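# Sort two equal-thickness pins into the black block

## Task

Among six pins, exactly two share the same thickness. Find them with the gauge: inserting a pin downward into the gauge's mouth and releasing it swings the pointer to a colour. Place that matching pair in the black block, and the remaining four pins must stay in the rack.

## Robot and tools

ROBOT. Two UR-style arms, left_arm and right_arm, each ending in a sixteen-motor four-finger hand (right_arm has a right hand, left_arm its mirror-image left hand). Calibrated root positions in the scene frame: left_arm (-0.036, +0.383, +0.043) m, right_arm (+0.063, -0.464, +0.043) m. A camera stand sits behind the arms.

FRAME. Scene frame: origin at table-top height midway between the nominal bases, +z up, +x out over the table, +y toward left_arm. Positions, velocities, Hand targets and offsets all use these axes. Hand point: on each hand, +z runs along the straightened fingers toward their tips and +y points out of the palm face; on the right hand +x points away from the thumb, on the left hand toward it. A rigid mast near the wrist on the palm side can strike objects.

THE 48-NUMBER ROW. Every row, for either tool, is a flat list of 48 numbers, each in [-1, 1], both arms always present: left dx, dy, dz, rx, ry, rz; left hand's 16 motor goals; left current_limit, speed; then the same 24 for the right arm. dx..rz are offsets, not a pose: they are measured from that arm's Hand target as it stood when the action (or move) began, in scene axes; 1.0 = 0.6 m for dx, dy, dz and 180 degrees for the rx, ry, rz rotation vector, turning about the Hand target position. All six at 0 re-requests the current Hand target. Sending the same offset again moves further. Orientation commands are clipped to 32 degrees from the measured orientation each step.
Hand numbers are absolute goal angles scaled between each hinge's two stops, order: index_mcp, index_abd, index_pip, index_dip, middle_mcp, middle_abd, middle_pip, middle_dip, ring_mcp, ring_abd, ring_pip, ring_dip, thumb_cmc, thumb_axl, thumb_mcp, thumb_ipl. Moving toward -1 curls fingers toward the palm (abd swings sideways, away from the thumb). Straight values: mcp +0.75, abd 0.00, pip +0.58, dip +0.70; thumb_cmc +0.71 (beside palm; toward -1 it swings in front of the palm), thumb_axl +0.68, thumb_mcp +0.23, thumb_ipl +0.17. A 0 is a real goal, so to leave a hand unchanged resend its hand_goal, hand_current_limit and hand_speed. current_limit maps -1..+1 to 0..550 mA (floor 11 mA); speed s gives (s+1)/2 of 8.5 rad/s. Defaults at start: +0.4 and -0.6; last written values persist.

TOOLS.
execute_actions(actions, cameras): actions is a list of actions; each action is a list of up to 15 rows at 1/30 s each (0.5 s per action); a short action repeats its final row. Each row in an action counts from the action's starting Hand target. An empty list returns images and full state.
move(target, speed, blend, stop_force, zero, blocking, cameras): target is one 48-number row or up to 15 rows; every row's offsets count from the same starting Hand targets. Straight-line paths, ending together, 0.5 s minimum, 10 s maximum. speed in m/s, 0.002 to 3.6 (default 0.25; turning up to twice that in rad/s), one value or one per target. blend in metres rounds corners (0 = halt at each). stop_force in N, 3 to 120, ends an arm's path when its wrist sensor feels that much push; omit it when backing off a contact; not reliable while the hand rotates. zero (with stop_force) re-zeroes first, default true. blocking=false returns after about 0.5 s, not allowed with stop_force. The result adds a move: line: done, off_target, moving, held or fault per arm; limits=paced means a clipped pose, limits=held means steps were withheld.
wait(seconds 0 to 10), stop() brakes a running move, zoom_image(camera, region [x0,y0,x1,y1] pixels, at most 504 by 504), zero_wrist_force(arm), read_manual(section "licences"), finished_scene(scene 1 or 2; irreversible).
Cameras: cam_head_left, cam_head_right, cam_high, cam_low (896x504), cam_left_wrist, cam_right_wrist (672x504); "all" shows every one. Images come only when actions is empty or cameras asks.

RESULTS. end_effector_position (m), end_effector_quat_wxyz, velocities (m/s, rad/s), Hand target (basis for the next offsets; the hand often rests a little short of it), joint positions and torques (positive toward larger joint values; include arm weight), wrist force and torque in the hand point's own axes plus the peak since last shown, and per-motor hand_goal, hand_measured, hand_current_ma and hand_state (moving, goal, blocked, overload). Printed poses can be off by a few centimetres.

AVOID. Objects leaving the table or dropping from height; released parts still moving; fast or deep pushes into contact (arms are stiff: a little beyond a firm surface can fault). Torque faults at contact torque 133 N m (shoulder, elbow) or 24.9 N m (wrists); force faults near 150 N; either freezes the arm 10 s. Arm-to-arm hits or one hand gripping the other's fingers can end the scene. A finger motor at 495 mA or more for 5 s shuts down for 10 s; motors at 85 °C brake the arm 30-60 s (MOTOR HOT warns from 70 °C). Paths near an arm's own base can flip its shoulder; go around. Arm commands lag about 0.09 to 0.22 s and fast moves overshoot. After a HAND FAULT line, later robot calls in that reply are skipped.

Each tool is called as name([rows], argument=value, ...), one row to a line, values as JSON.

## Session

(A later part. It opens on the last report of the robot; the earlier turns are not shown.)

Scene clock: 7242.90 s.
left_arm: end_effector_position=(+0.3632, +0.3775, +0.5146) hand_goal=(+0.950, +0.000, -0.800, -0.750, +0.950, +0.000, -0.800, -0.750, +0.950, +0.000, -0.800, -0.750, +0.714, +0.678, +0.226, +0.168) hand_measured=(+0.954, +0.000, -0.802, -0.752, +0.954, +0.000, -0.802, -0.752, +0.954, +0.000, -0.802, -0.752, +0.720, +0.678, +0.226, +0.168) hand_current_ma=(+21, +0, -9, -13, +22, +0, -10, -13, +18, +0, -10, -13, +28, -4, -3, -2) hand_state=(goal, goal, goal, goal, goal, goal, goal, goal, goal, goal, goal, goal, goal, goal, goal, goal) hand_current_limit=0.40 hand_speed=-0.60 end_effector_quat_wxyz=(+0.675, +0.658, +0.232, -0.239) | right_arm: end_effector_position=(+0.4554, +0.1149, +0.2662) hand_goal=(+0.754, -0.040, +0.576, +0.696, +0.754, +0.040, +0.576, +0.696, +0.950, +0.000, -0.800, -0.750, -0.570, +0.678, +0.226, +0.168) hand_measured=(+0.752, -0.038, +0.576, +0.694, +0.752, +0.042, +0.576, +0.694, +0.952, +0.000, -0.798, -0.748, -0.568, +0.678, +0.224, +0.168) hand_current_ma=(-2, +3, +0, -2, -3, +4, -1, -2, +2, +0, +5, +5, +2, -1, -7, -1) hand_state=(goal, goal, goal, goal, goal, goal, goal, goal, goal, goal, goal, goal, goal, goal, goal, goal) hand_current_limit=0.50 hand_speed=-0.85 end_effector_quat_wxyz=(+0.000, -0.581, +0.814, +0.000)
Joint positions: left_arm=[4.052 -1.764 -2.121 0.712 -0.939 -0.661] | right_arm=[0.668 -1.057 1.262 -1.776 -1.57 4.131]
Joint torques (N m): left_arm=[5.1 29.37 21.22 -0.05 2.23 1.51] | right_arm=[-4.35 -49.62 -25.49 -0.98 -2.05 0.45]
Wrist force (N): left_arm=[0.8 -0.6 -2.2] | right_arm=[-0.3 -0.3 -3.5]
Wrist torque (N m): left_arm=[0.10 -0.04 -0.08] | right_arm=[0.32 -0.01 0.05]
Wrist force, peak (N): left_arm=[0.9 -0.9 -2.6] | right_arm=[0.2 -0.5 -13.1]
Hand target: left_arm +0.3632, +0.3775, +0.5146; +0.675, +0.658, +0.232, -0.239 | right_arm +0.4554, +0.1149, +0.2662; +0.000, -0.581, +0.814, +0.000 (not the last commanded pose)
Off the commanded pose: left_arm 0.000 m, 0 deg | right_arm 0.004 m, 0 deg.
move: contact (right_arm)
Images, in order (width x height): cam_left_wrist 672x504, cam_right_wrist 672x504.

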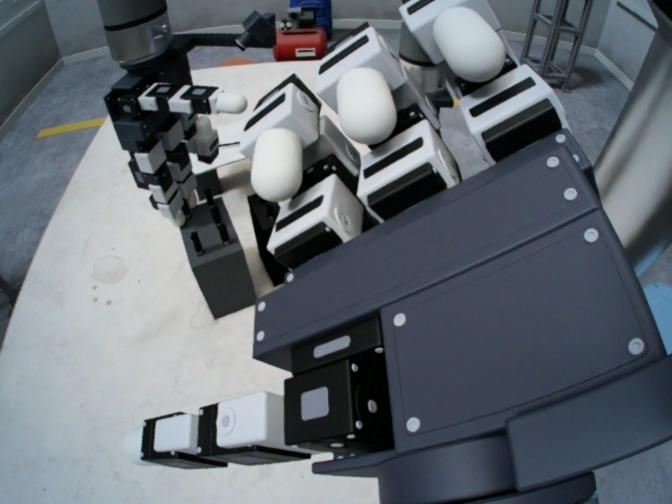

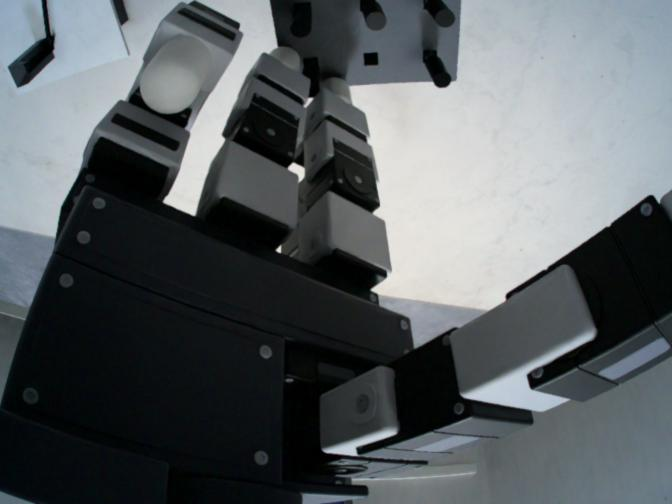

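move(target=[0,0,0,0,0,0, 0.95,0,-0.8,-0.75,0.95,0,-0.8,-0.75,0.95,0,-0.8,-0.75,0.714,0.678,0.226,0.168,0.4,-0.6, 0,0,0.0012,0,0,0, 0.754,-0.04,0.576,0.696,0.754,0.04,0.576,0.696,0.95,0,-0.8,-0.75,-0.571,0.678,0.226,0.168,0.5,-0.85], speed=0.01)

move(target=[0,0,0,0,0,0, 0.95,0,-0.8,-0.75,0.95,0,-0.8,-0.75,0.95,0,-0.8,-0.75,0.714,0.678,0.226,0.168,0.4,-0.6, 0,0,0,0,0,0, 0.754,-0.3,0.576,0.696,0.754,0.3,0.576,0.696,0.95,0,-0.8,-0.75,-0.571,0.678,0.226,0.168,0.65,-0.95], speed=0.01)

wait(seconds=0.6, cameras=["cam_right_wrist","cam_left_wrist"])

zoom_image(camera="cam_left_wrist", region=[160, 180, 240, 260])

Scene clock: 7249.03 s.
left_arm: end_effector_position=(+0.3632, +0.3775, +0.5146) hand_goal=(+0.950, +0.000, -0.800, -0.750, +0.950, +0.000, -0.800, -0.750, +0.950, +0.000, -0.800, -0.750, +0.714, +0.678, +0.226, +0.168) hand_measured=(+0.954, +0.000, -0.802, -0.752, +0.954, +0.000, -0.802, -0.752, +0.954, +0.000, -0.802, -0.752, +0.720, +0.678, +0.226, +0.168) hand_current_ma=(+21, +0, -9, -13, +22, +0, -10, -13, +18, +0, -10, -13, +28, -4, -3, -2) hand_state=(goal, goal, goal, goal, goal, goal, goal, goal, goal, goal, goal, goal, goal, goal, goal, goal) hand_current_limit=0.40 hand_speed=-0.60 end_effector_quat_wxyz=(+0.675, +0.658, +0.232, -0.239) | right_arm: end_effector_position=(+0.4554, +0.1149, +0.2669) hand_goal=(+0.754, -0.040, +0.576, +0.696, +0.754, +0.040, +0.576, +0.696, +0.950, +0.000, -0.800, -0.750, -0.570, +0.678, +0.226, +0.168) hand_measured=(+0.752, -0.038, +0.576, +0.694, +0.752, +0.042, +0.576, +0.694, +0.952, +0.000, -0.798, -0.748, -0.568, +0.678, +0.224, +0.168) hand_current_ma=(-2, +3, +0, -2, -3, +4, -1, -2, +2, +0, +5, +5, +2, -1, -7, -1) hand_state=(goal, goal, goal, goal, goal, goal, goal, goal, goal, goal, goal, goal, goal, goal, goal, goal) hand_current_limit=0.50 hand_speed=-0.85 end_effector_quat_wxyz=(+0.000, -0.581, +0.814, +0.000)
Joint positions: left_arm=[4.052 -1.764 -2.121 0.712 -0.939 -0.661] | right_arm=[0.668 -1.057 1.261 -1.774 -1.57 4.131]
Joint torques (N m): left_arm=[4.53 28.06 20.78 -0.03 2.31 1.55] | right_arm=[-4.2 -51.05 -26.06 -1.4 -1.99 0.42]
Wrist force (N): left_arm=[0.9 -0.8 -1.9] | right_arm=[-0.3 -0.3 -0.9]
Wrist torque (N m): left_arm=[0.05 -0.05 -0.07] | right_arm=[0.09 -0.02 0.06]
Wrist force, peak (N): left_arm=[1.1 -0.9 -2.3] | right_arm=[-0.2 -0.5 -4.0]
Hand target: left_arm +0.3632, +0.3775, +0.5146; +0.675, +0.658, +0.232, -0.239 | right_arm +0.4554, +0.1149, +0.2669; +0.000, -0.581, +0.814, +0.000
Off the commanded pose: left_arm 0.000 m, 0 deg | right_arm 0.000 m, 0 deg.
move: done

Scene clock: 7249.53 s.
left_arm: end_effector_position=(+0.3632, +0.3775, +0.5146) hand_goal=(+0.950, +0.000, -0.800, -0.750, +0.950, +0.000, -0.800, -0.750, +0.950, +0.000, -0.800, -0.750, +0.714, +0.678, +0.226, +0.168) hand_measured=(+0.954, +0.000, -0.802, -0.752, +0.954, +0.000, -0.802, -0.752, +0.954, +0.000, -0.802, -0.752, +0.720, +0.678, +0.226, +0.168) hand_current_ma=(+21, +0, -9, -13, +22, +0, -10, -13, +18, +0, -10, -13, +28, -4, -3, -2) hand_state=(goal, goal, goal, goal, goal, goal, goal, goal, goal, goal, goal, goal, goal, goal, goal, goal) hand_current_limit=0.40 hand_speed=-0.60 end_effector_quat_wxyz=(+0.675, +0.658, +0.232, -0.239) | right_arm: end_effector_position=(+0.4554, +0.1149, +0.2669) hand_goal=(+0.754, -0.300, +0.576, +0.696, +0.754, +0.300, +0.576, +0.696, +0.950, +0.000, -0.800, -0.750, -0.570, +0.678, +0.226, +0.168) hand_measured=(+0.752, -0.080, +0.576, +0.694, +0.752, +0.078, +0.576, +0.694, +0.952, +0.000, -0.798, -0.748, -0.568, +0.678, +0.224, +0.168) hand_current_ma=(-2, +161, +0, -2, -3, -167, -1, -2, +2, +0, +5, +5, +2, -1, -7, -1) hand_state=(goal, moving, goal, goal, goal, moving, goal, goal, goal, goal, goal, goal, goal, goal, goal, goal) hand_current_limit=0.65 hand_speed=-0.95 end_effector_quat_wxyz=(+0.000, -0.581, +0.814, +0.000)
Joint positions: left_arm=[4.052 -1.764 -2.121 0.712 -0.939 -0.661] | right_arm=[0.668 -1.057 1.261 -1.774 -1.57 4.131]
Joint torques (N m): left_arm=[4.97 28.57 21.54 0.01 2.25 1.5] | right_arm=[-4.68 -51.01 -26.57 -1.21 -2.15 0.39]
Wrist force (N): left_arm=[0.9 -0.8 -2.0] | right_arm=[-0.5 -0.2 -1.0]
Wrist torque (N m): left_arm=[0.06 -0.04 -0.07] | right_arm=[0.12 0.01 0.04]
Wrist force, peak (N): left_arm=[1.1 -0.6 -2.5] | right_arm=[-0.7 -0.6 -1.5]
Hand target: left_arm +0.3632, +0.3775, +0.5146; +0.675, +0.658, +0.232, -0.239 | right_arm +0.4554, +0.1149, +0.2669; +0.000, -0.581, +0.814, +0.000
Off the commanded pose: left_arm 0.000 m, 0 deg | right_arm 0.000 m, 0 deg.
move: done

Scene clock: 7250.13 s.
left_arm: end_effector_position=(+0.3632, +0.3775, +0.5146) hand_goal=(+0.950, +0.000, -0.800, -0.750, +0.950, +0.000, -0.800, -0.750, +0.950, +0.000, -0.800, -0.750, +0.714, +0.678, +0.226, +0.168) hand_measured=(+0.954, +0.000, -0.802, -0.752, +0.954, +0.000, -0.802, -0.752, +0.954, +0.000, -0.802, -0.752, +0.720, +0.678, +0.226, +0.168) hand_current_ma=(+21, +0, -9, -13, +22, +0, -10, -13, +18, +0, -10, -13, +28, -4, -3, -2) hand_state=(goal, goal, goal, goal, goal, goal, goal, goal, goal, goal, goal, goal, goal, goal, goal, goal) hand_current_limit=0.40 hand_speed=-0.60 end_effector_quat_wxyz=(+0.675, +0.658, +0.232, -0.239) | right_arm: end_effector_position=(+0.4554, +0.1149, +0.2669) hand_goal=(+0.754, -0.300, +0.576, +0.696, +0.754, +0.300, +0.576, +0.696, +0.950, +0.000, -0.800, -0.750, -0.570, +0.678, +0.226, +0.168) hand_measured=(+0.752, -0.086, +0.576, +0.694, +0.752, +0.082, +0.576, +0.694, +0.952, +0.000, -0.798, -0.748, -0.568, +0.678, +0.224, +0.168) hand_current_ma=(-2, +454, +0, -2, -3, -454, -1, -2, +2, +0, +5, +5, +2, -1, -7, -1) hand_state=(goal, blocked, goal, goal, goal, blocked, goal, goal, goal, goal, goal, goal, goal, goal, goal, goal) hand_current_limit=0.65 hand_speed=-0.95 end_effector_quat_wxyz=(+0.000, -0.581, +0.814, +0.000)
Joint positions: left_arm=[4.052 -1.764 -2.121 0.712 -0.939 -0.661] | right_arm=[0.668 -1.057 1.261 -1.774 -1.57 4.131]
Joint torques (N m): left_arm=[4.32 28.48 22.35 -0.01 2.23 1.65] | right_arm=[-4.31 -51.37 -26.37 -1.11 -2.11 0.5]
Wrist force (N): left_arm=[0.8 -0.7 -2.1] | right_arm=[-0.3 -0.3 -1.3]
Wrist torque (N m): left_arm=[0.09 -0.03 -0.08] | right_arm=[0.12 -0.01 0.06]
Wrist force, peak (N): left_arm=[1.0 -0.6 -2.4] | right_arm=[-0.7 -0.6 -1.4]
Hand target: left_arm +0.3632, +0.3775, +0.5146; +0.675, +0.658, +0.232, -0.239 | right_arm +0.4554, +0.1149, +0.2669; +0.000, -0.581, +0.814, +0.000
Off the commanded pose: left_arm 0.000 m, 0 deg | right_arm 0.000 m, 0 deg.
wait: 0.60 s; at rest by 0.17 s
Images, in order (width x height): cam_left_wrist 672x504, cam_right_wrist 672x504.

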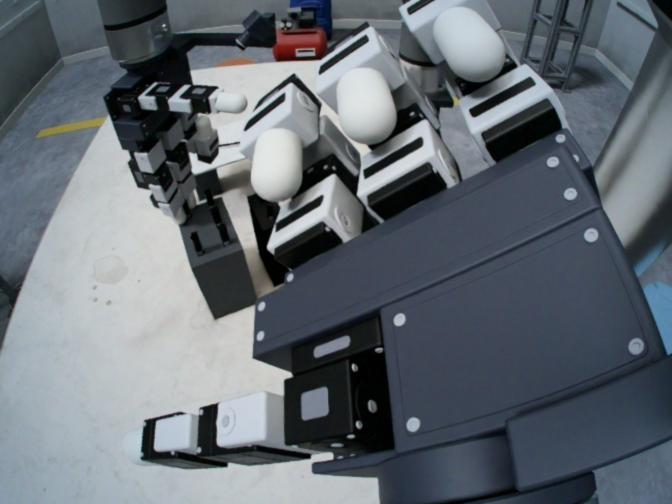

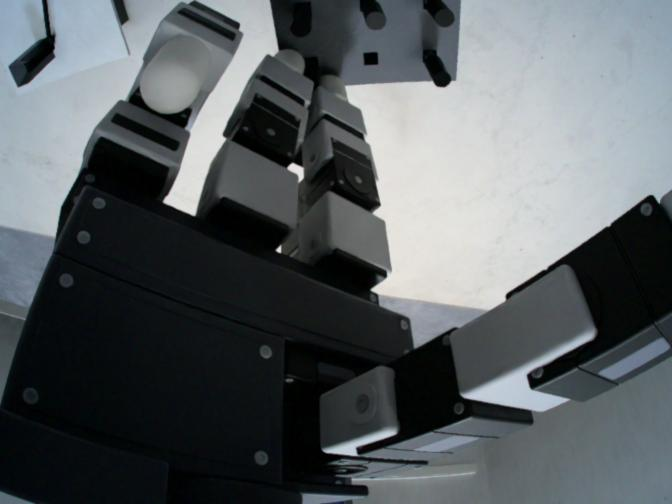

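Scaled by 6.300 from the camera's 672x504 image, which has a finer 960x720 frame.

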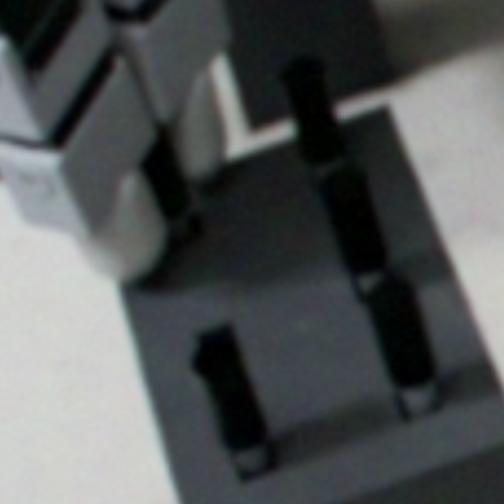

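move([
  [0,0,0,0,0,0, 0.95,0,-0.8,-0.75,0.95,0,-0.8,-0.75,0.95,0,-0.8,-0.75,0.714,0.678,0.226,0.168,0.4,-0.6, 0,0,0.025,0,0,0, 0.754,-0.3,0.576,0.696,0.754,0.3,0.576,0.696,0.95,0,-0.8,-0.75,-0.571,0.678,0.226,0.168,0.65,-0.95],
  [0,0,0,0,0,0, 0.95,0,-0.8,-0.75,0.95,0,-0.8,-0.75,0.95,0,-0.8,-0.75,0.714,0.678,0.226,0.168,0.4,-0.6, 0,0,0.113,0,0,0, 0.754,-0.3,0.576,0.696,0.754,0.3,0.576,0.696,0.95,0,-0.8,-0.75,-0.571,0.678,0.226,0.168,0.65,-0.95],
], speed=[0.03,0.06], cameras=["cam_right_wrist","cam_left_wrist"])

zoom_image(camera="cam_right_wrist", region=[250, 0, 390, 120])

zoom_image(camera="cam_left_wrist", region=[140, 130, 240, 230])

Scene clock: 7259.67 s.
left_arm: end_effector_position=(+0.3632, +0.3775, +0.5146) hand_goal=(+0.950, +0.000, -0.800, -0.750, +0.950, +0.000, -0.800, -0.750, +0.950, +0.000, -0.800, -0.750, +0.714, +0.678, +0.226, +0.168) hand_measured=(+0.954, +0.000, -0.802, -0.752, +0.954, +0.000, -0.802, -0.752, +0.954, +0.000, -0.802, -0.752, +0.720, +0.678, +0.226, +0.168) hand_current_ma=(+21, +0, -9, -13, +22, +0, -10, -13, +18, +0, -10, -13, +28, -4, -3, -2) hand_state=(goal, goal, goal, goal, goal, goal, goal, goal, goal, goal, goal, goal, goal, goal, goal, goal) hand_current_limit=0.40 hand_speed=-0.60 end_effector_quat_wxyz=(+0.675, +0.658, +0.232, -0.239) | right_arm: end_effector_position=(+0.4554, +0.1149, +0.3347) hand_goal=(+0.754, -0.300, +0.576, +0.696, +0.754, +0.300, +0.576, +0.696, +0.950, +0.000, -0.800, -0.750, -0.570, +0.678, +0.226, +0.168) hand_measured=(+0.752, -0.086, +0.576, +0.694, +0.752, +0.082, +0.576, +0.694, +0.952, +0.000, -0.798, -0.748, -0.568, +0.678, +0.224, +0.168) hand_current_ma=(-2, +454, +0, -2, -3, -454, -1, -2, +2, +0, +5, +5, +2, -1, -7, -1) hand_state=(goal, blocked, goal, goal, goal, blocked, goal, goal, goal, goal, goal, goal, goal, goal, goal, goal) hand_current_limit=0.65 hand_speed=-0.95 end_effector_quat_wxyz=(+0.000, -0.581, +0.814, +0.000)
Joint positions: left_arm=[4.052 -1.764 -2.121 0.712 -0.939 -0.661] | right_arm=[0.668 -1.078 1.119 -1.611 -1.57 4.131]
Joint torques (N m): left_arm=[4.79 29.43 21.15 0.01 2.3 1.58] | right_arm=[-2.07 -33.99 -27.83 -0.87 -1.96 -0.97]
Wrist force (N): left_arm=[0.9 -0.7 -2.1] | right_arm=[-0.1 -0.5 -1.7]
Wrist torque (N m): left_arm=[0.08 -0.05 -0.07] | right_arm=[0.13 -0.01 0.06]
Wrist force, peak (N): left_arm=[1.2 -1.0 -2.4] | right_arm=[-0.5 -0.3 -1.8]
Hand target: left_arm +0.3632, +0.3775, +0.5146; +0.675, +0.658, +0.232, -0.239 | right_arm +0.4554, +0.1149, +0.3347; +0.000, -0.581, +0.814, +0.000
Off the commanded pose: left_arm 0.000 m, 0 deg | right_arm 0.000 m, 0 deg.
move: done
Images, in order (width x height): cam_left_wrist 672x504, cam_right_wrist 672x504.

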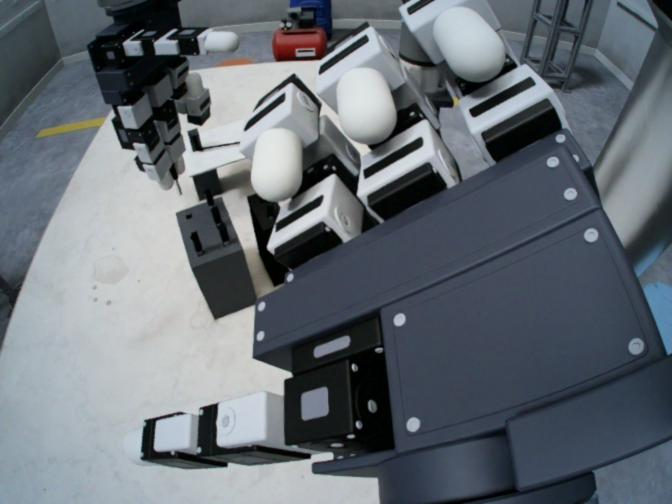

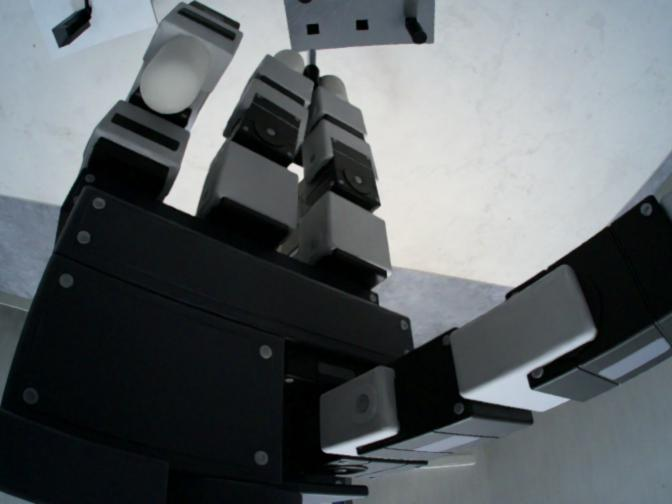

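Scaled by 3.600 from the camera's 672x504 image, which has a finer 960x720 frame.

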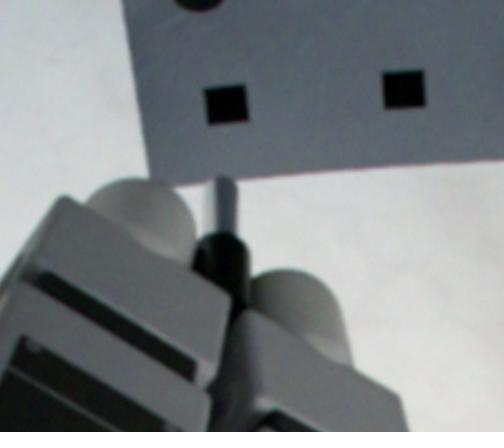

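Scaled by 5.040 from the camera's 672x504 image, which has a finer 960x720 frame.

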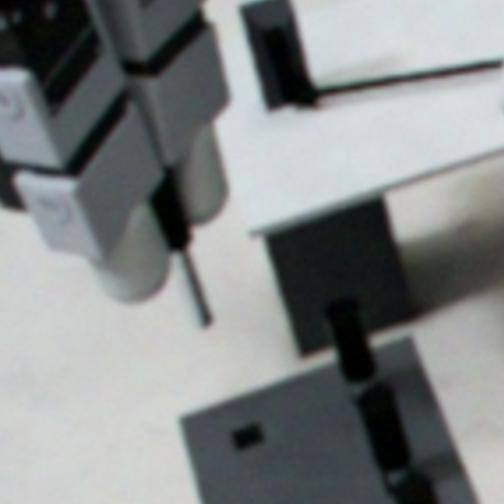

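move([
  [0,0,0,0,0,0, 0.95,0,-0.8,-0.75,0.95,0,-0.8,-0.75,0.95,0,-0.8,-0.75,0.714,0.678,0.226,0.168,0.4,-0.6, 0.0557,-0.3428,0.0,0,0,0, 0.754,-0.3,0.576,0.696,0.754,0.3,0.576,0.696,0.95,0,-0.8,-0.75,-0.571,0.678,0.226,0.168,0.65,-0.95],
  [0,0,0,0,0,0, 0.95,0,-0.8,-0.75,0.95,0,-0.8,-0.75,0.95,0,-0.8,-0.75,0.714,0.678,0.226,0.168,0.4,-0.6, 0.0557,-0.3428,-0.064,0,0,0, 0.754,-0.3,0.576,0.696,0.754,0.3,0.576,0.696,0.95,0,-0.8,-0.75,-0.571,0.678,0.226,0.168,0.65,-0.95],
], speed=[0.12,0.04], cameras=["cam_right_wrist","cam_left_wrist","cam_head_left"])

zoom_image(camera="cam_right_wrist", region=[290, 20, 335, 65])

zoom_image(camera="cam_right_wrist", region=[250, 0, 390, 120])

Scene clock: 7279.53 s.
left_arm: end_effector_position=(+0.3632, +0.3775, +0.5146) hand_goal=(+0.950, +0.000, -0.800, -0.750, +0.950, +0.000, -0.800, -0.750, +0.950, +0.000, -0.800, -0.750, +0.714, +0.678, +0.226, +0.168) hand_measured=(+0.954, +0.000, -0.802, -0.752, +0.954, +0.000, -0.802, -0.752, +0.954, +0.000, -0.802, -0.752, +0.720, +0.678, +0.226, +0.168) hand_current_ma=(+21, +0, -9, -13, +22, +0, -10, -13, +18, +0, -10, -13, +28, -4, -3, -2) hand_state=(goal, goal, goal, goal, goal, goal, goal, goal, goal, goal, goal, goal, goal, goal, goal, goal) hand_current_limit=0.40 hand_speed=-0.60 end_effector_quat_wxyz=(+0.675, +0.658, +0.232, -0.239) | right_arm: end_effector_position=(+0.4888, -0.0908, +0.2965) hand_goal=(+0.754, -0.300, +0.576, +0.696, +0.754, +0.300, +0.576, +0.696, +0.950, +0.000, -0.800, -0.750, -0.570, +0.678, +0.226, +0.168) hand_measured=(+0.752, -0.086, +0.576, +0.694, +0.752, +0.082, +0.576, +0.694, +0.952, +0.000, -0.798, -0.748, -0.568, +0.678, +0.224, +0.168) hand_current_ma=(-2, +454, +0, -2, -3, -454, -1, -2, +2, +0, +5, +5, +2, -1, -7, -1) hand_state=(goal, blocked, goal, goal, goal, blocked, goal, goal, goal, goal, goal, goal, goal, goal, goal, goal) hand_current_limit=0.65 hand_speed=-0.95 end_effector_quat_wxyz=(+0.000, -0.581, +0.814, +0.000) end_effector_velocity=(+0.000, +0.000, -0.002) end_effector_angular_velocity=(+0.000, -0.001, +0.001)
Joint positions: left_arm=[4.052 -1.764 -2.121 0.712 -0.939 -0.661] | right_arm=[0.359 -1.335 1.574 -1.809 -1.57 3.821]
Joint velocities: left_arm=[within noise] | right_arm=[0 0.001 0.003 -0.005 0 -0.001]
Joint torques (N m): left_arm=[3.99 28.8 21.46 -0.11 2.11 1.53] | right_arm=[-10.22 -22.95 -16.46 -4.04 0.96 -0.92]
Wrist force (N): left_arm=[1.3 -0.7 -2.1] | right_arm=[-0.7 -0.4 -1.4]
Wrist torque (N m): left_arm=[0.08 -0.09 -0.04] | right_arm=[0.09 0.09 0.00]
Wrist force, peak (N): left_arm=[1.0 -0.7 -2.6] | right_arm=[-0.7 -0.2 -1.9]
Hand target: left_arm +0.3632, +0.3775, +0.5146; +0.675, +0.658, +0.232, -0.239 | right_arm +0.4888, -0.0908, +0.2963; +0.000, -0.581, +0.814, +0.000
Off the commanded pose: left_arm 0.000 m, 0 deg | right_arm 0.000 m, 0 deg.
move: done
Images, in order (width x height): cam_head_left 896x504, cam_left_wrist 672x504, cam_right_wrist 672x504.

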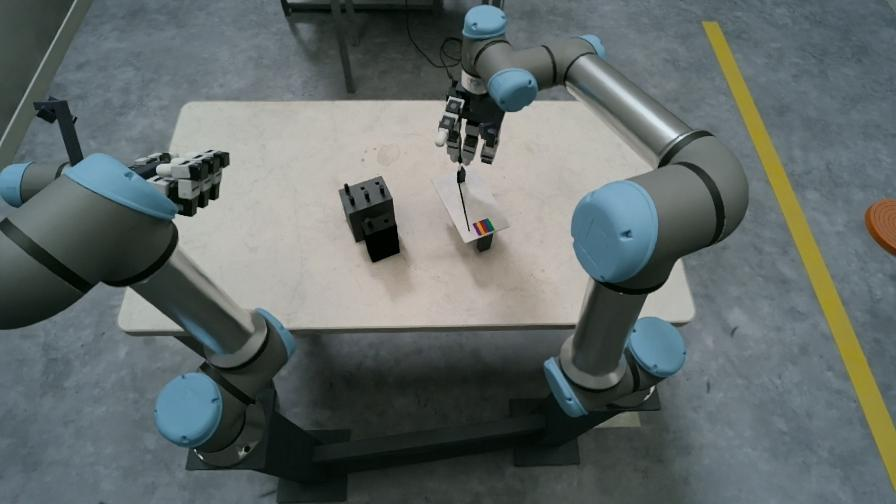

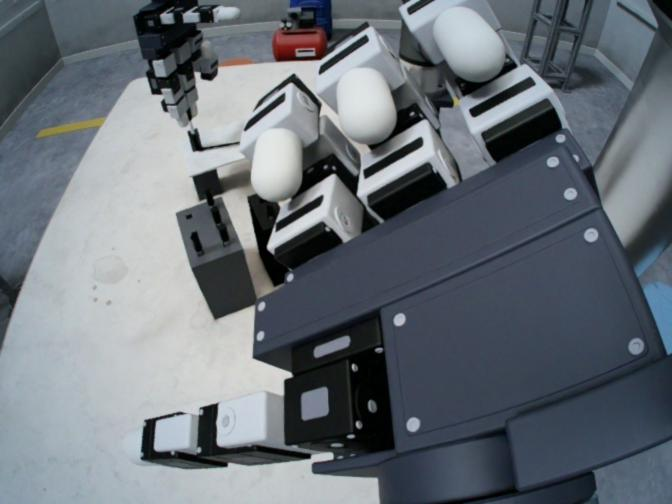

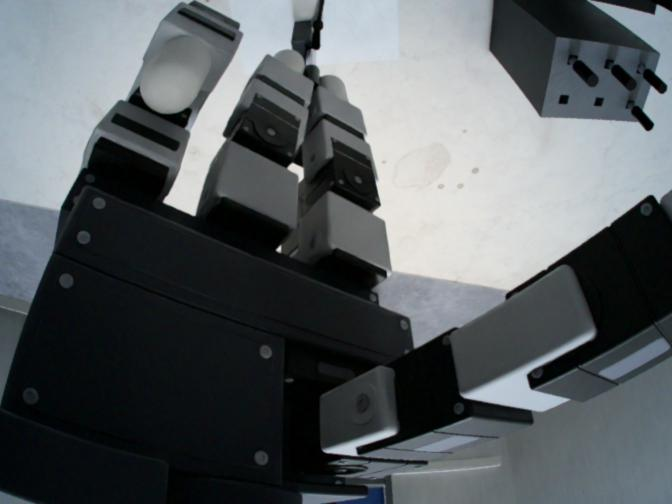

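Scaled by 11.200 from the camera's 672x504 image, which has a finer 960x720 frame.

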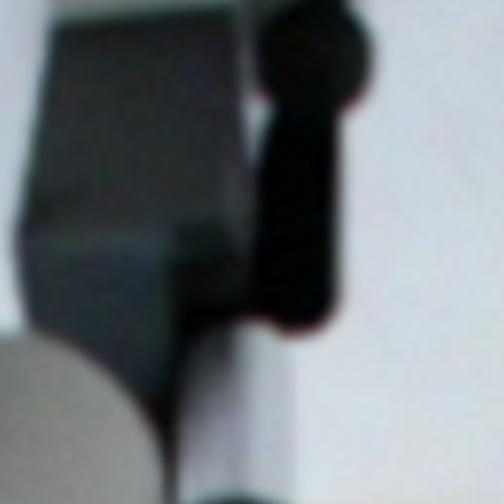

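Scaled by 3.600 from the camera's 672x504 image, which has a finer 960x720 frame.

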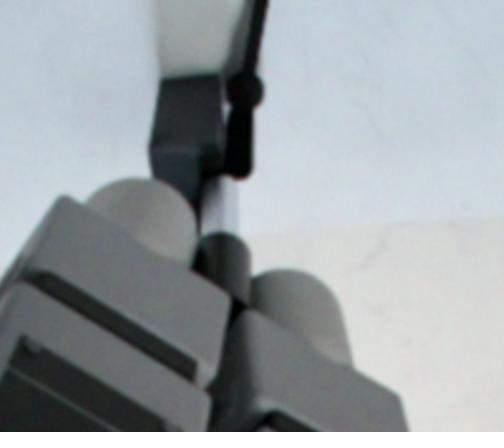

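move(target=[0,0,0,0,0,0, 0.95,0,-0.8,-0.75,0.95,0,-0.8,-0.75,0.95,0,-0.8,-0.75,0.714,0.678,0.226,0.168,0.4,-0.6, -0.0009,-0.0003,-0.0347,0,0,0, 0.754,-0.3,0.576,0.696,0.754,0.3,0.576,0.696,0.95,0,-0.8,-0.75,-0.571,0.678,0.226,0.168,0.65,-0.95], speed=0.01, stop_force=6, cameras=["cam_right_wrist","cam_left_wrist","cam_head_left"])

zoom_image(camera="cam_right_wrist", region=[250, 0, 390, 120])

zoom_image(camera="cam_head_left", region=[420, 130, 520, 260])

Scene clock: 7291.77 s.
left_arm: end_effector_position=(+0.3632, +0.3775, +0.5146) hand_goal=(+0.950, +0.000, -0.800, -0.750, +0.950, +0.000, -0.800, -0.750, +0.950, +0.000, -0.800, -0.750, +0.714, +0.678, +0.226, +0.168) hand_measured=(+0.954, +0.000, -0.802, -0.752, +0.954, +0.000, -0.802, -0.752, +0.954, +0.000, -0.802, -0.752, +0.720, +0.678, +0.226, +0.168) hand_current_ma=(+21, +0, -9, -13, +22, +0, -10, -13, +18, +0, -10, -13, +28, -4, -3, -2) hand_state=(goal, goal, goal, goal, goal, goal, goal, goal, goal, goal, goal, goal, goal, goal, goal, goal) hand_current_limit=0.40 hand_speed=-0.60 end_effector_quat_wxyz=(+0.675, +0.658, +0.232, -0.239) | right_arm: end_effector_position=(+0.4886, -0.0909, +0.2868) hand_goal=(+0.754, -0.300, +0.576, +0.696, +0.754, +0.300, +0.576, +0.696, +0.950, +0.000, -0.800, -0.750, -0.570, +0.678, +0.226, +0.168) hand_measured=(+0.754, -0.088, +0.576, +0.694, +0.750, +0.082, +0.574, +0.694, +0.952, +0.000, -0.798, -0.748, -0.568, +0.678, +0.224, +0.168) hand_current_ma=(-1, +454, +0, -2, -11, -454, -3, -2, +2, +0, +5, +5, +2, -1, -7, -1) hand_state=(goal, blocked, goal, goal, goal, blocked, goal, goal, goal, goal, goal, goal, goal, goal, goal, goal) hand_current_limit=0.65 hand_speed=-0.95 end_effector_quat_wxyz=(+0.000, -0.581, +0.814, +0.000)
Joint positions: left_arm=[4.052 -1.764 -2.121 0.712 -0.939 -0.661] | right_arm=[0.359 -1.33 1.593 -1.833 -1.57 3.821]
Joint torques (N m): left_arm=[3.91 29.17 22.15 -0.11 2.37 1.47] | right_arm=[-6.62 -39.58 -26.29 -1.04 1.86 0.83]
Wrist force (N): left_arm=[1.2 -0.6 -2.1] | right_arm=[0.0 -0.1 -2.0]
Wrist torque (N m): left_arm=[0.10 -0.08 -0.05] | right_arm=[0.19 0.09 0.07]
Wrist force, peak (N): left_arm=[1.2 -0.7 -2.5] | right_arm=[-0.1 0.1 -11.4]
Hand target: left_arm +0.3632, +0.3775, +0.5146; +0.675, +0.658, +0.232, -0.239 | right_arm +0.4886, -0.0909, +0.2868; +0.000, -0.581, +0.814, +0.000 (not the last commanded pose)
Off the commanded pose: left_arm 0.000 m, 0 deg | right_arm 0.011 m, 0 deg.
move: contact (right_arm)
Images, in order (width x height): cam_head_left 896x504, cam_left_wrist 672x504, cam_right_wrist 672x504.

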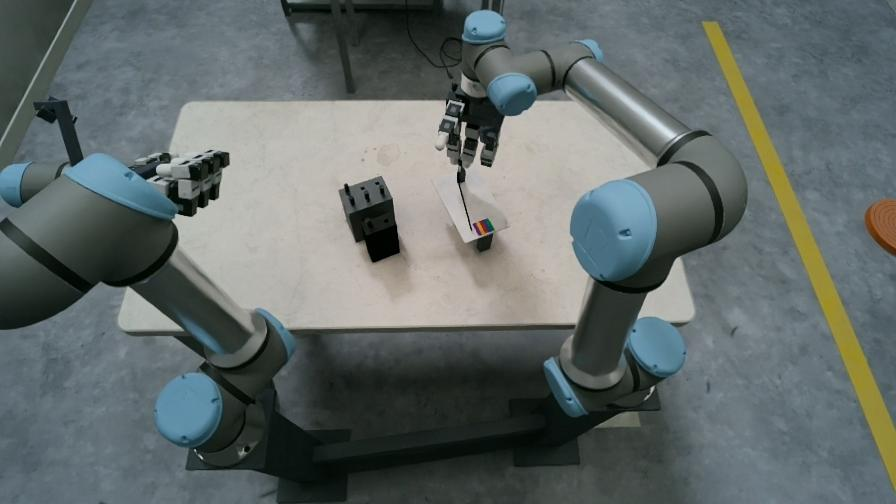

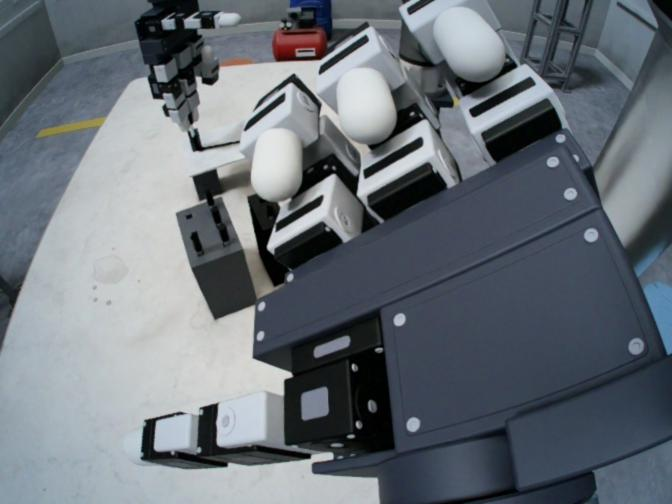

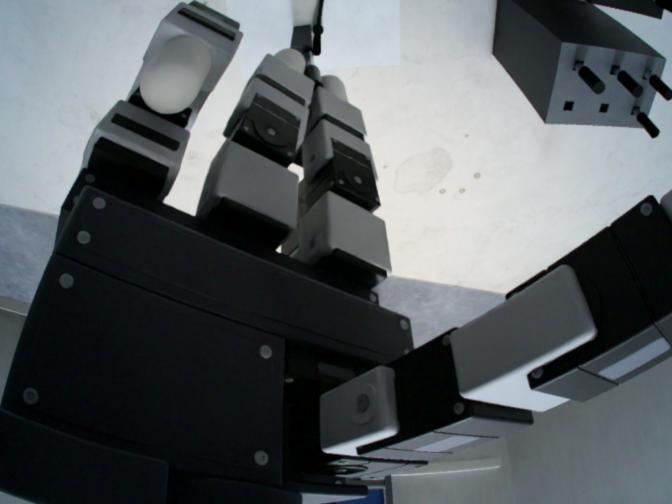

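Scaled by 3.600 from the camera's 672x504 image, which has a finer 960x720 frame.

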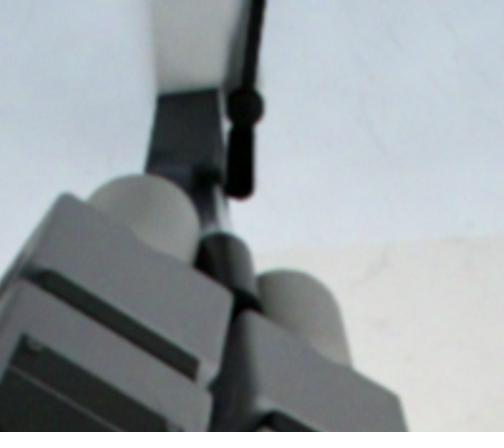

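Scaled by 3.877.

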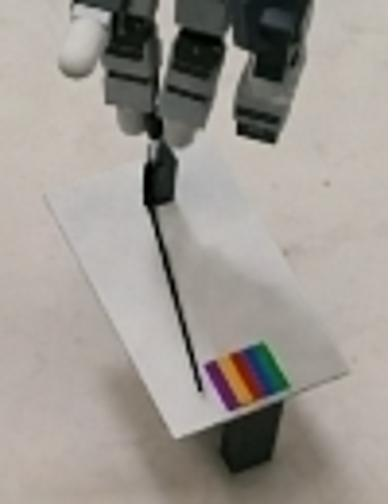

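zoom_image(camera="cam_right_wrist", region=[290, 20, 335, 65])

zoom_image(camera="cam_left_wrist", region=[160, 90, 240, 170])

Scaled by 11.200 from the camera's 672x504 image, which has a finer 960x720 frame.

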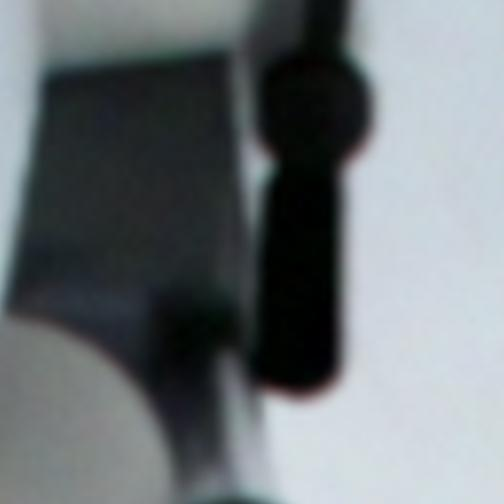

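Scaled by 6.300 from the camera's 672x504 image, which has a finer 960x720 frame.

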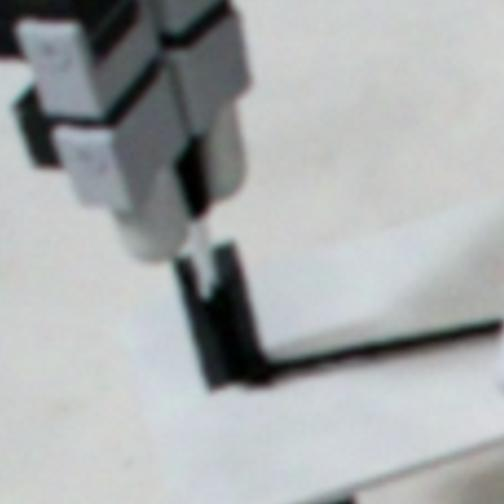

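move(target=[0,0,0,0,0,0, 0.95,0,-0.8,-0.75,0.95,0,-0.8,-0.75,0.95,0,-0.8,-0.75,0.714,0.678,0.226,0.168,0.4,-0.6, 0,0,-0.0188,0,0,0, 0.754,-0.3,0.576,0.696,0.754,0.3,0.576,0.696,0.95,0,-0.8,-0.75,-0.571,0.678,0.226,0.168,0.65,-0.95], speed=0.006, stop_force=10, cameras=["cam_right_wrist","cam_left_wrist","cam_head_left"])

zoom_image(camera="cam_right_wrist", region=[290, 20, 335, 65])

zoom_image(camera="cam_head_left", region=[420, 130, 520, 260])

zoom_image(camera="cam_left_wrist", region=[160, 90, 240, 170])

Scene clock: 7314.50 s.
left_arm: end_effector_position=(+0.3632, +0.3775, +0.5146) hand_goal=(+0.950, +0.000, -0.800, -0.750, +0.950, +0.000, -0.800, -0.750, +0.950, +0.000, -0.800, -0.750, +0.714, +0.678, +0.226, +0.168) hand_measured=(+0.954, +0.000, -0.802, -0.752, +0.954, +0.000, -0.802, -0.752, +0.954, +0.000, -0.802, -0.752, +0.720, +0.678, +0.226, +0.168) hand_current_ma=(+21, +0, -9, -13, +22, +0, -10, -13, +18, +0, -10, -13, +28, -4, -3, -2) hand_state=(goal, goal, goal, goal, goal, goal, goal, goal, goal, goal, goal, goal, goal, goal, goal, goal) hand_current_limit=0.40 hand_speed=-0.60 end_effector_quat_wxyz=(+0.675, +0.658, +0.232, -0.239) | right_arm: end_effector_position=(+0.4886, -0.0909, +0.2855) hand_goal=(+0.754, -0.300, +0.576, +0.696, +0.754, +0.300, +0.576, +0.696, +0.950, +0.000, -0.800, -0.750, -0.570, +0.678, +0.226, +0.168) hand_measured=(+0.752, -0.088, +0.576, +0.694, +0.744, +0.084, +0.570, +0.694, +0.952, +0.000, -0.798, -0.748, -0.568, +0.678, +0.224, +0.168) hand_current_ma=(-4, +454, +0, -2, -26, -454, -11, -5, +2, +0, +5, +5, +2, -1, -7, -1) hand_state=(goal, blocked, goal, goal, goal, blocked, goal, goal, goal, goal, goal, goal, goal, goal, goal, goal) hand_current_limit=0.65 hand_speed=-0.95 end_effector_quat_wxyz=(+0.000, -0.581, +0.814, +0.000)
Joint positions: left_arm=[4.052 -1.764 -2.121 0.712 -0.939 -0.661] | right_arm=[0.359 -1.329 1.595 -1.837 -1.57 3.821]
Joint torques (N m): left_arm=[3.89 28.26 21.67 -0.13 2.26 1.56] | right_arm=[-6.34 -34.41 -22.08 -0.16 1.83 0.37]
Wrist force (N): left_arm=[0.9 -0.7 -2.2] | right_arm=[-1.0 -0.1 -11.4]
Wrist torque (N m): left_arm=[0.09 -0.05 -0.07] | right_arm=[0.87 0.08 -0.01]
Wrist force, peak (N): left_arm=[1.0 -0.8 -2.6] | right_arm=[-0.9 -0.5 -17.4]
Hand target: left_arm +0.3632, +0.3775, +0.5146; +0.675, +0.658, +0.232, -0.239 | right_arm +0.4886, -0.0909, +0.2855; +0.000, -0.581, +0.814, +0.000 (not the last commanded pose)
Off the commanded pose: left_arm 0.000 m, 0 deg | right_arm 0.010 m, 0 deg.
move: contact (right_arm)
Images, in order (width x height): cam_head_left 896x504, cam_left_wrist 672x504, cam_right_wrist 672x504.

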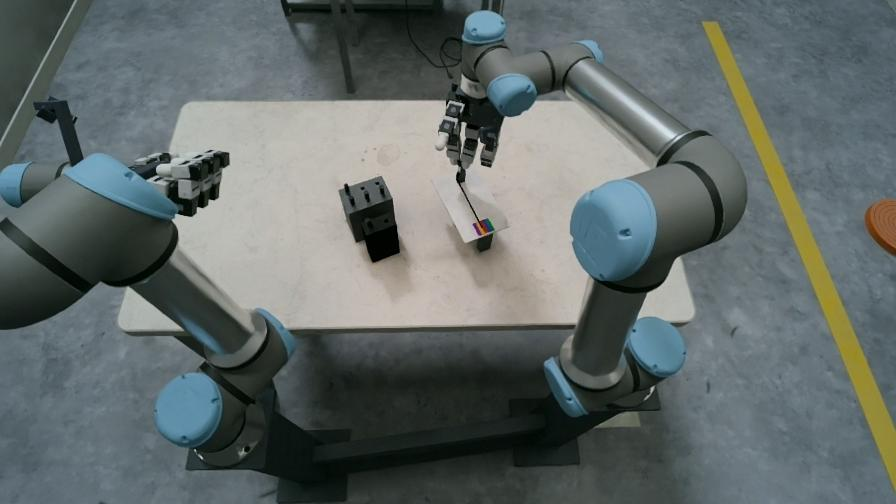

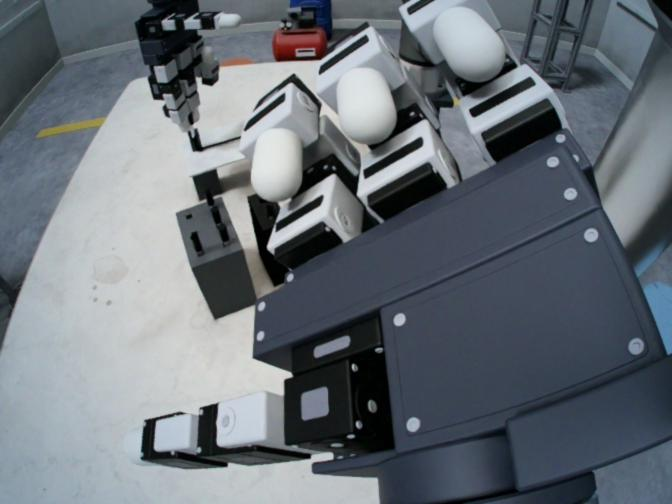

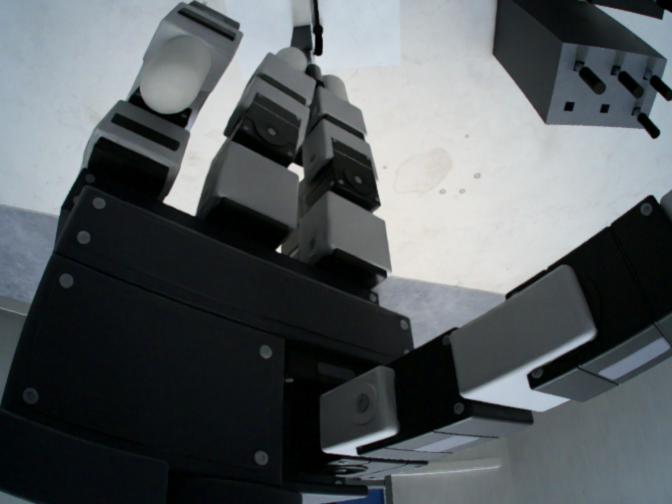

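Scaled by 11.200 from the camera's 672x504 image, which has a finer 960x720 frame.

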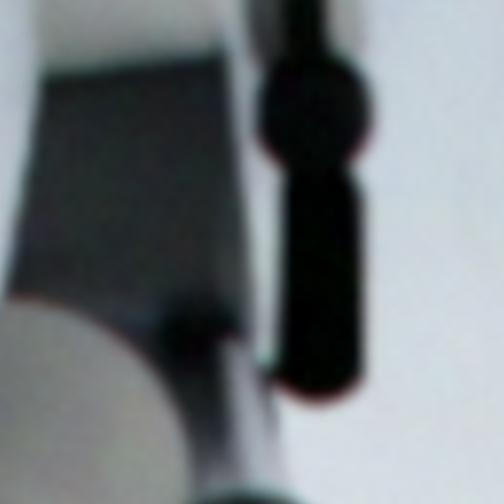

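Scaled by 3.877.

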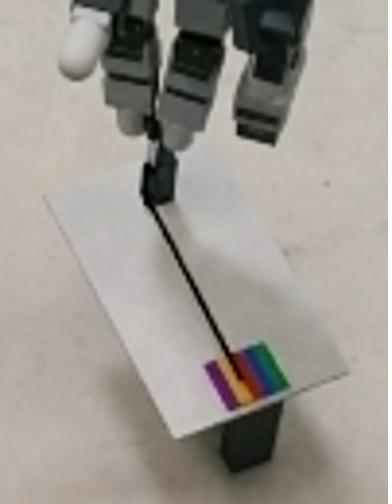

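Scaled by 6.300 from the camera's 672x504 image, which has a finer 960x720 frame.

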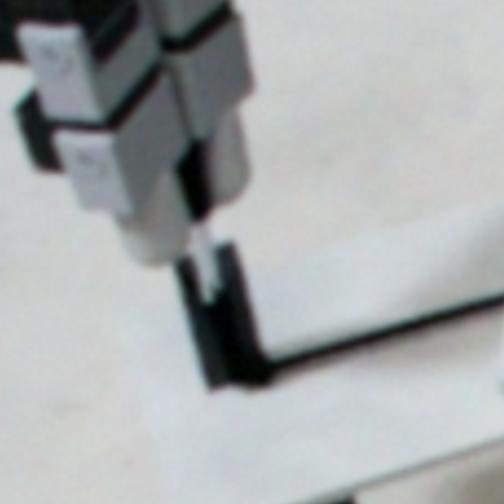

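move(target=[0,0,0,0,0,0, 0.95,0,-0.8,-0.75,0.95,0,-0.8,-0.75,0.95,0,-0.8,-0.75,0.714,0.678,0.226,0.168,0.4,-0.6, 0,0,-0.0165,0,0,0, 0.754,-0.3,0.576,0.696,0.754,0.3,0.576,0.696,0.95,0,-0.8,-0.75,-0.571,0.678,0.226,0.168,0.65,-0.95], speed=0.006, stop_force=14, cameras=["cam_right_wrist","cam_left_wrist","cam_head_left"])

zoom_image(camera="cam_right_wrist", region=[290, 20, 335, 65])

zoom_image(camera="cam_head_left", region=[420, 130, 520, 260])

zoom_image(camera="cam_left_wrist", region=[160, 90, 240, 170])

Scene clock: 7323.77 s.
left_arm: end_effector_position=(+0.3632, +0.3775, +0.5146) hand_goal=(+0.950, +0.000, -0.800, -0.750, +0.950, +0.000, -0.800, -0.750, +0.950, +0.000, -0.800, -0.750, +0.714, +0.678, +0.226, +0.168) hand_measured=(+0.954, +0.000, -0.802, -0.752, +0.954, +0.000, -0.802, -0.752, +0.954, +0.000, -0.802, -0.752, +0.720, +0.678, +0.226, +0.168) hand_current_ma=(+21, +0, -9, -13, +22, +0, -10, -13, +18, +0, -10, -13, +28, -4, -3, -2) hand_state=(goal, goal, goal, goal, goal, goal, goal, goal, goal, goal, goal, goal, goal, goal, goal, goal) hand_current_limit=0.40 hand_speed=-0.60 end_effector_quat_wxyz=(+0.675, +0.658, +0.232, -0.239) | right_arm: end_effector_position=(+0.4886, -0.0908, +0.2849) hand_goal=(+0.754, -0.300, +0.576, +0.696, +0.754, +0.300, +0.576, +0.696, +0.950, +0.000, -0.800, -0.750, -0.570, +0.678, +0.226, +0.168) hand_measured=(+0.754, -0.088, +0.576, +0.694, +0.744, +0.086, +0.570, +0.692, +0.950, +0.000, -0.798, -0.748, -0.568, +0.678, +0.224, +0.168) hand_current_ma=(+0, +454, -1, -2, -28, -454, -14, -8, +2, +0, +5, +5, +2, -1, -8, -1) hand_state=(goal, blocked, goal, goal, goal, blocked, goal, goal, goal, goal, goal, goal, goal, goal, goal, goal) hand_current_limit=0.65 hand_speed=-0.95 end_effector_quat_wxyz=(+0.000, -0.581, +0.814, +0.000)
Joint positions: left_arm=[4.052 -1.764 -2.121 0.712 -0.939 -0.661] | right_arm=[0.359 -1.329 1.597 -1.839 -1.57 3.821]
Joint torques (N m): left_arm=[3.96 28.65 22.07 -0.01 2.31 1.58] | right_arm=[-5.76 -39.95 -27.75 -1.23 0.25 0.46]
Wrist force (N): left_arm=[1.0 -0.5 -2.3] | right_arm=[-0.6 -0.4 -0.3]
Wrist torque (N m): left_arm=[0.12 -0.07 -0.06] | right_arm=[-0.01 0.09 0.01]
Wrist force, peak (N): left_arm=[1.2 -0.7 -2.5] | right_arm=[-1.3 -0.5 -25.9]
Hand target: left_arm +0.3632, +0.3775, +0.5146; +0.675, +0.658, +0.232, -0.239 | right_arm +0.4886, -0.0908, +0.2849; +0.000, -0.581, +0.814, +0.000 (not the last commanded pose)
Off the commanded pose: left_arm 0.000 m, 0 deg | right_arm 0.009 m, 0 deg.
move: contact (right_arm)
Images, in order (width x height): cam_head_left 896x504, cam_left_wrist 672x504, cam_right_wrist 672x504.

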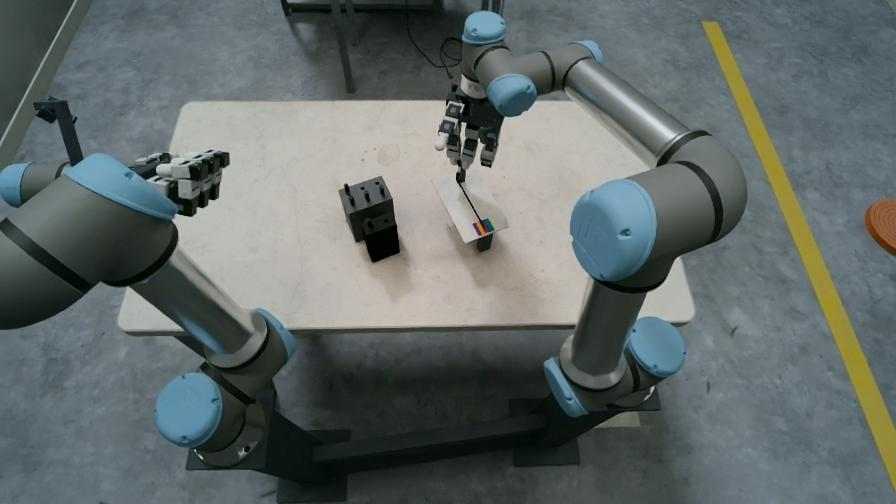

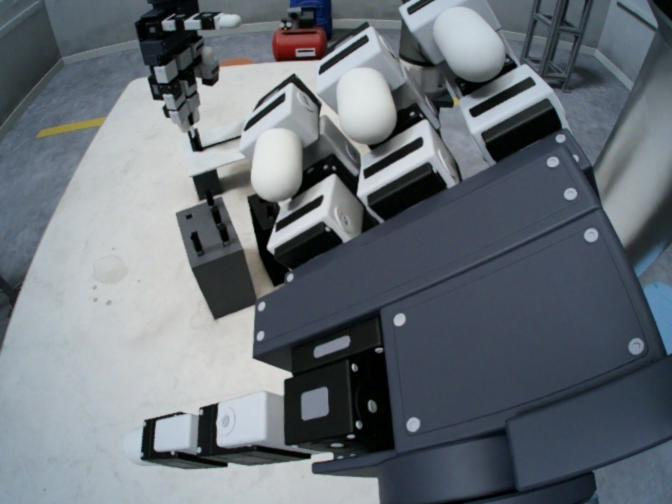

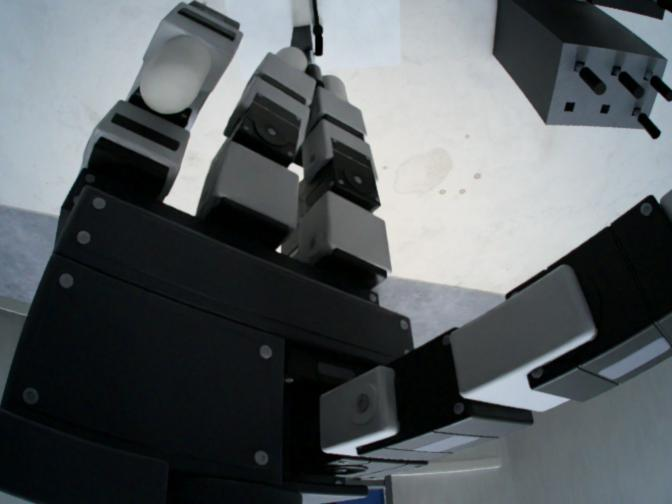

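Scaled by 11.200 from the camera's 672x504 image, which has a finer 960x720 frame.

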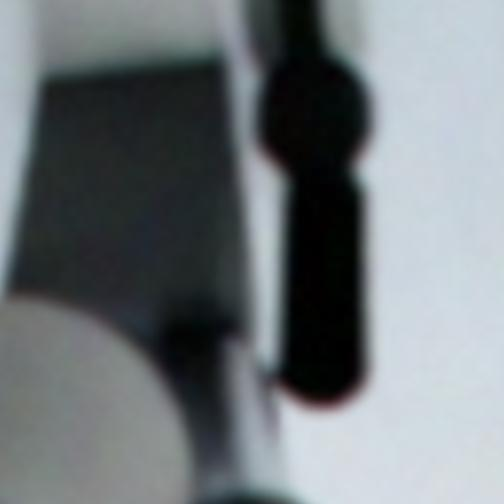

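Scaled by 3.877.

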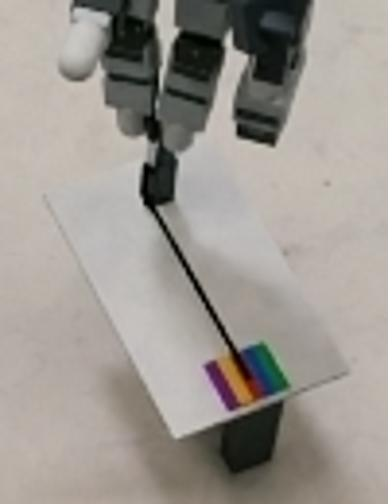

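Scaled by 6.300 from the camera's 672x504 image, which has a finer 960x720 frame.

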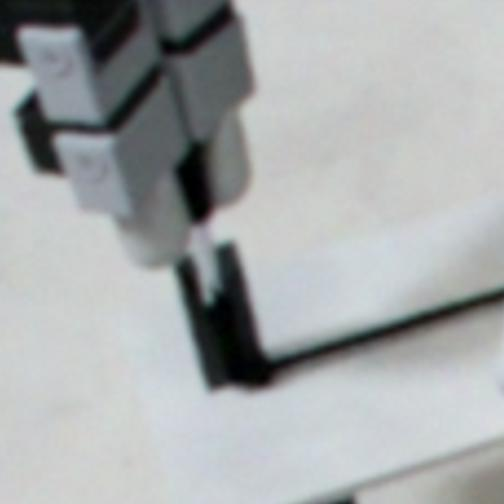

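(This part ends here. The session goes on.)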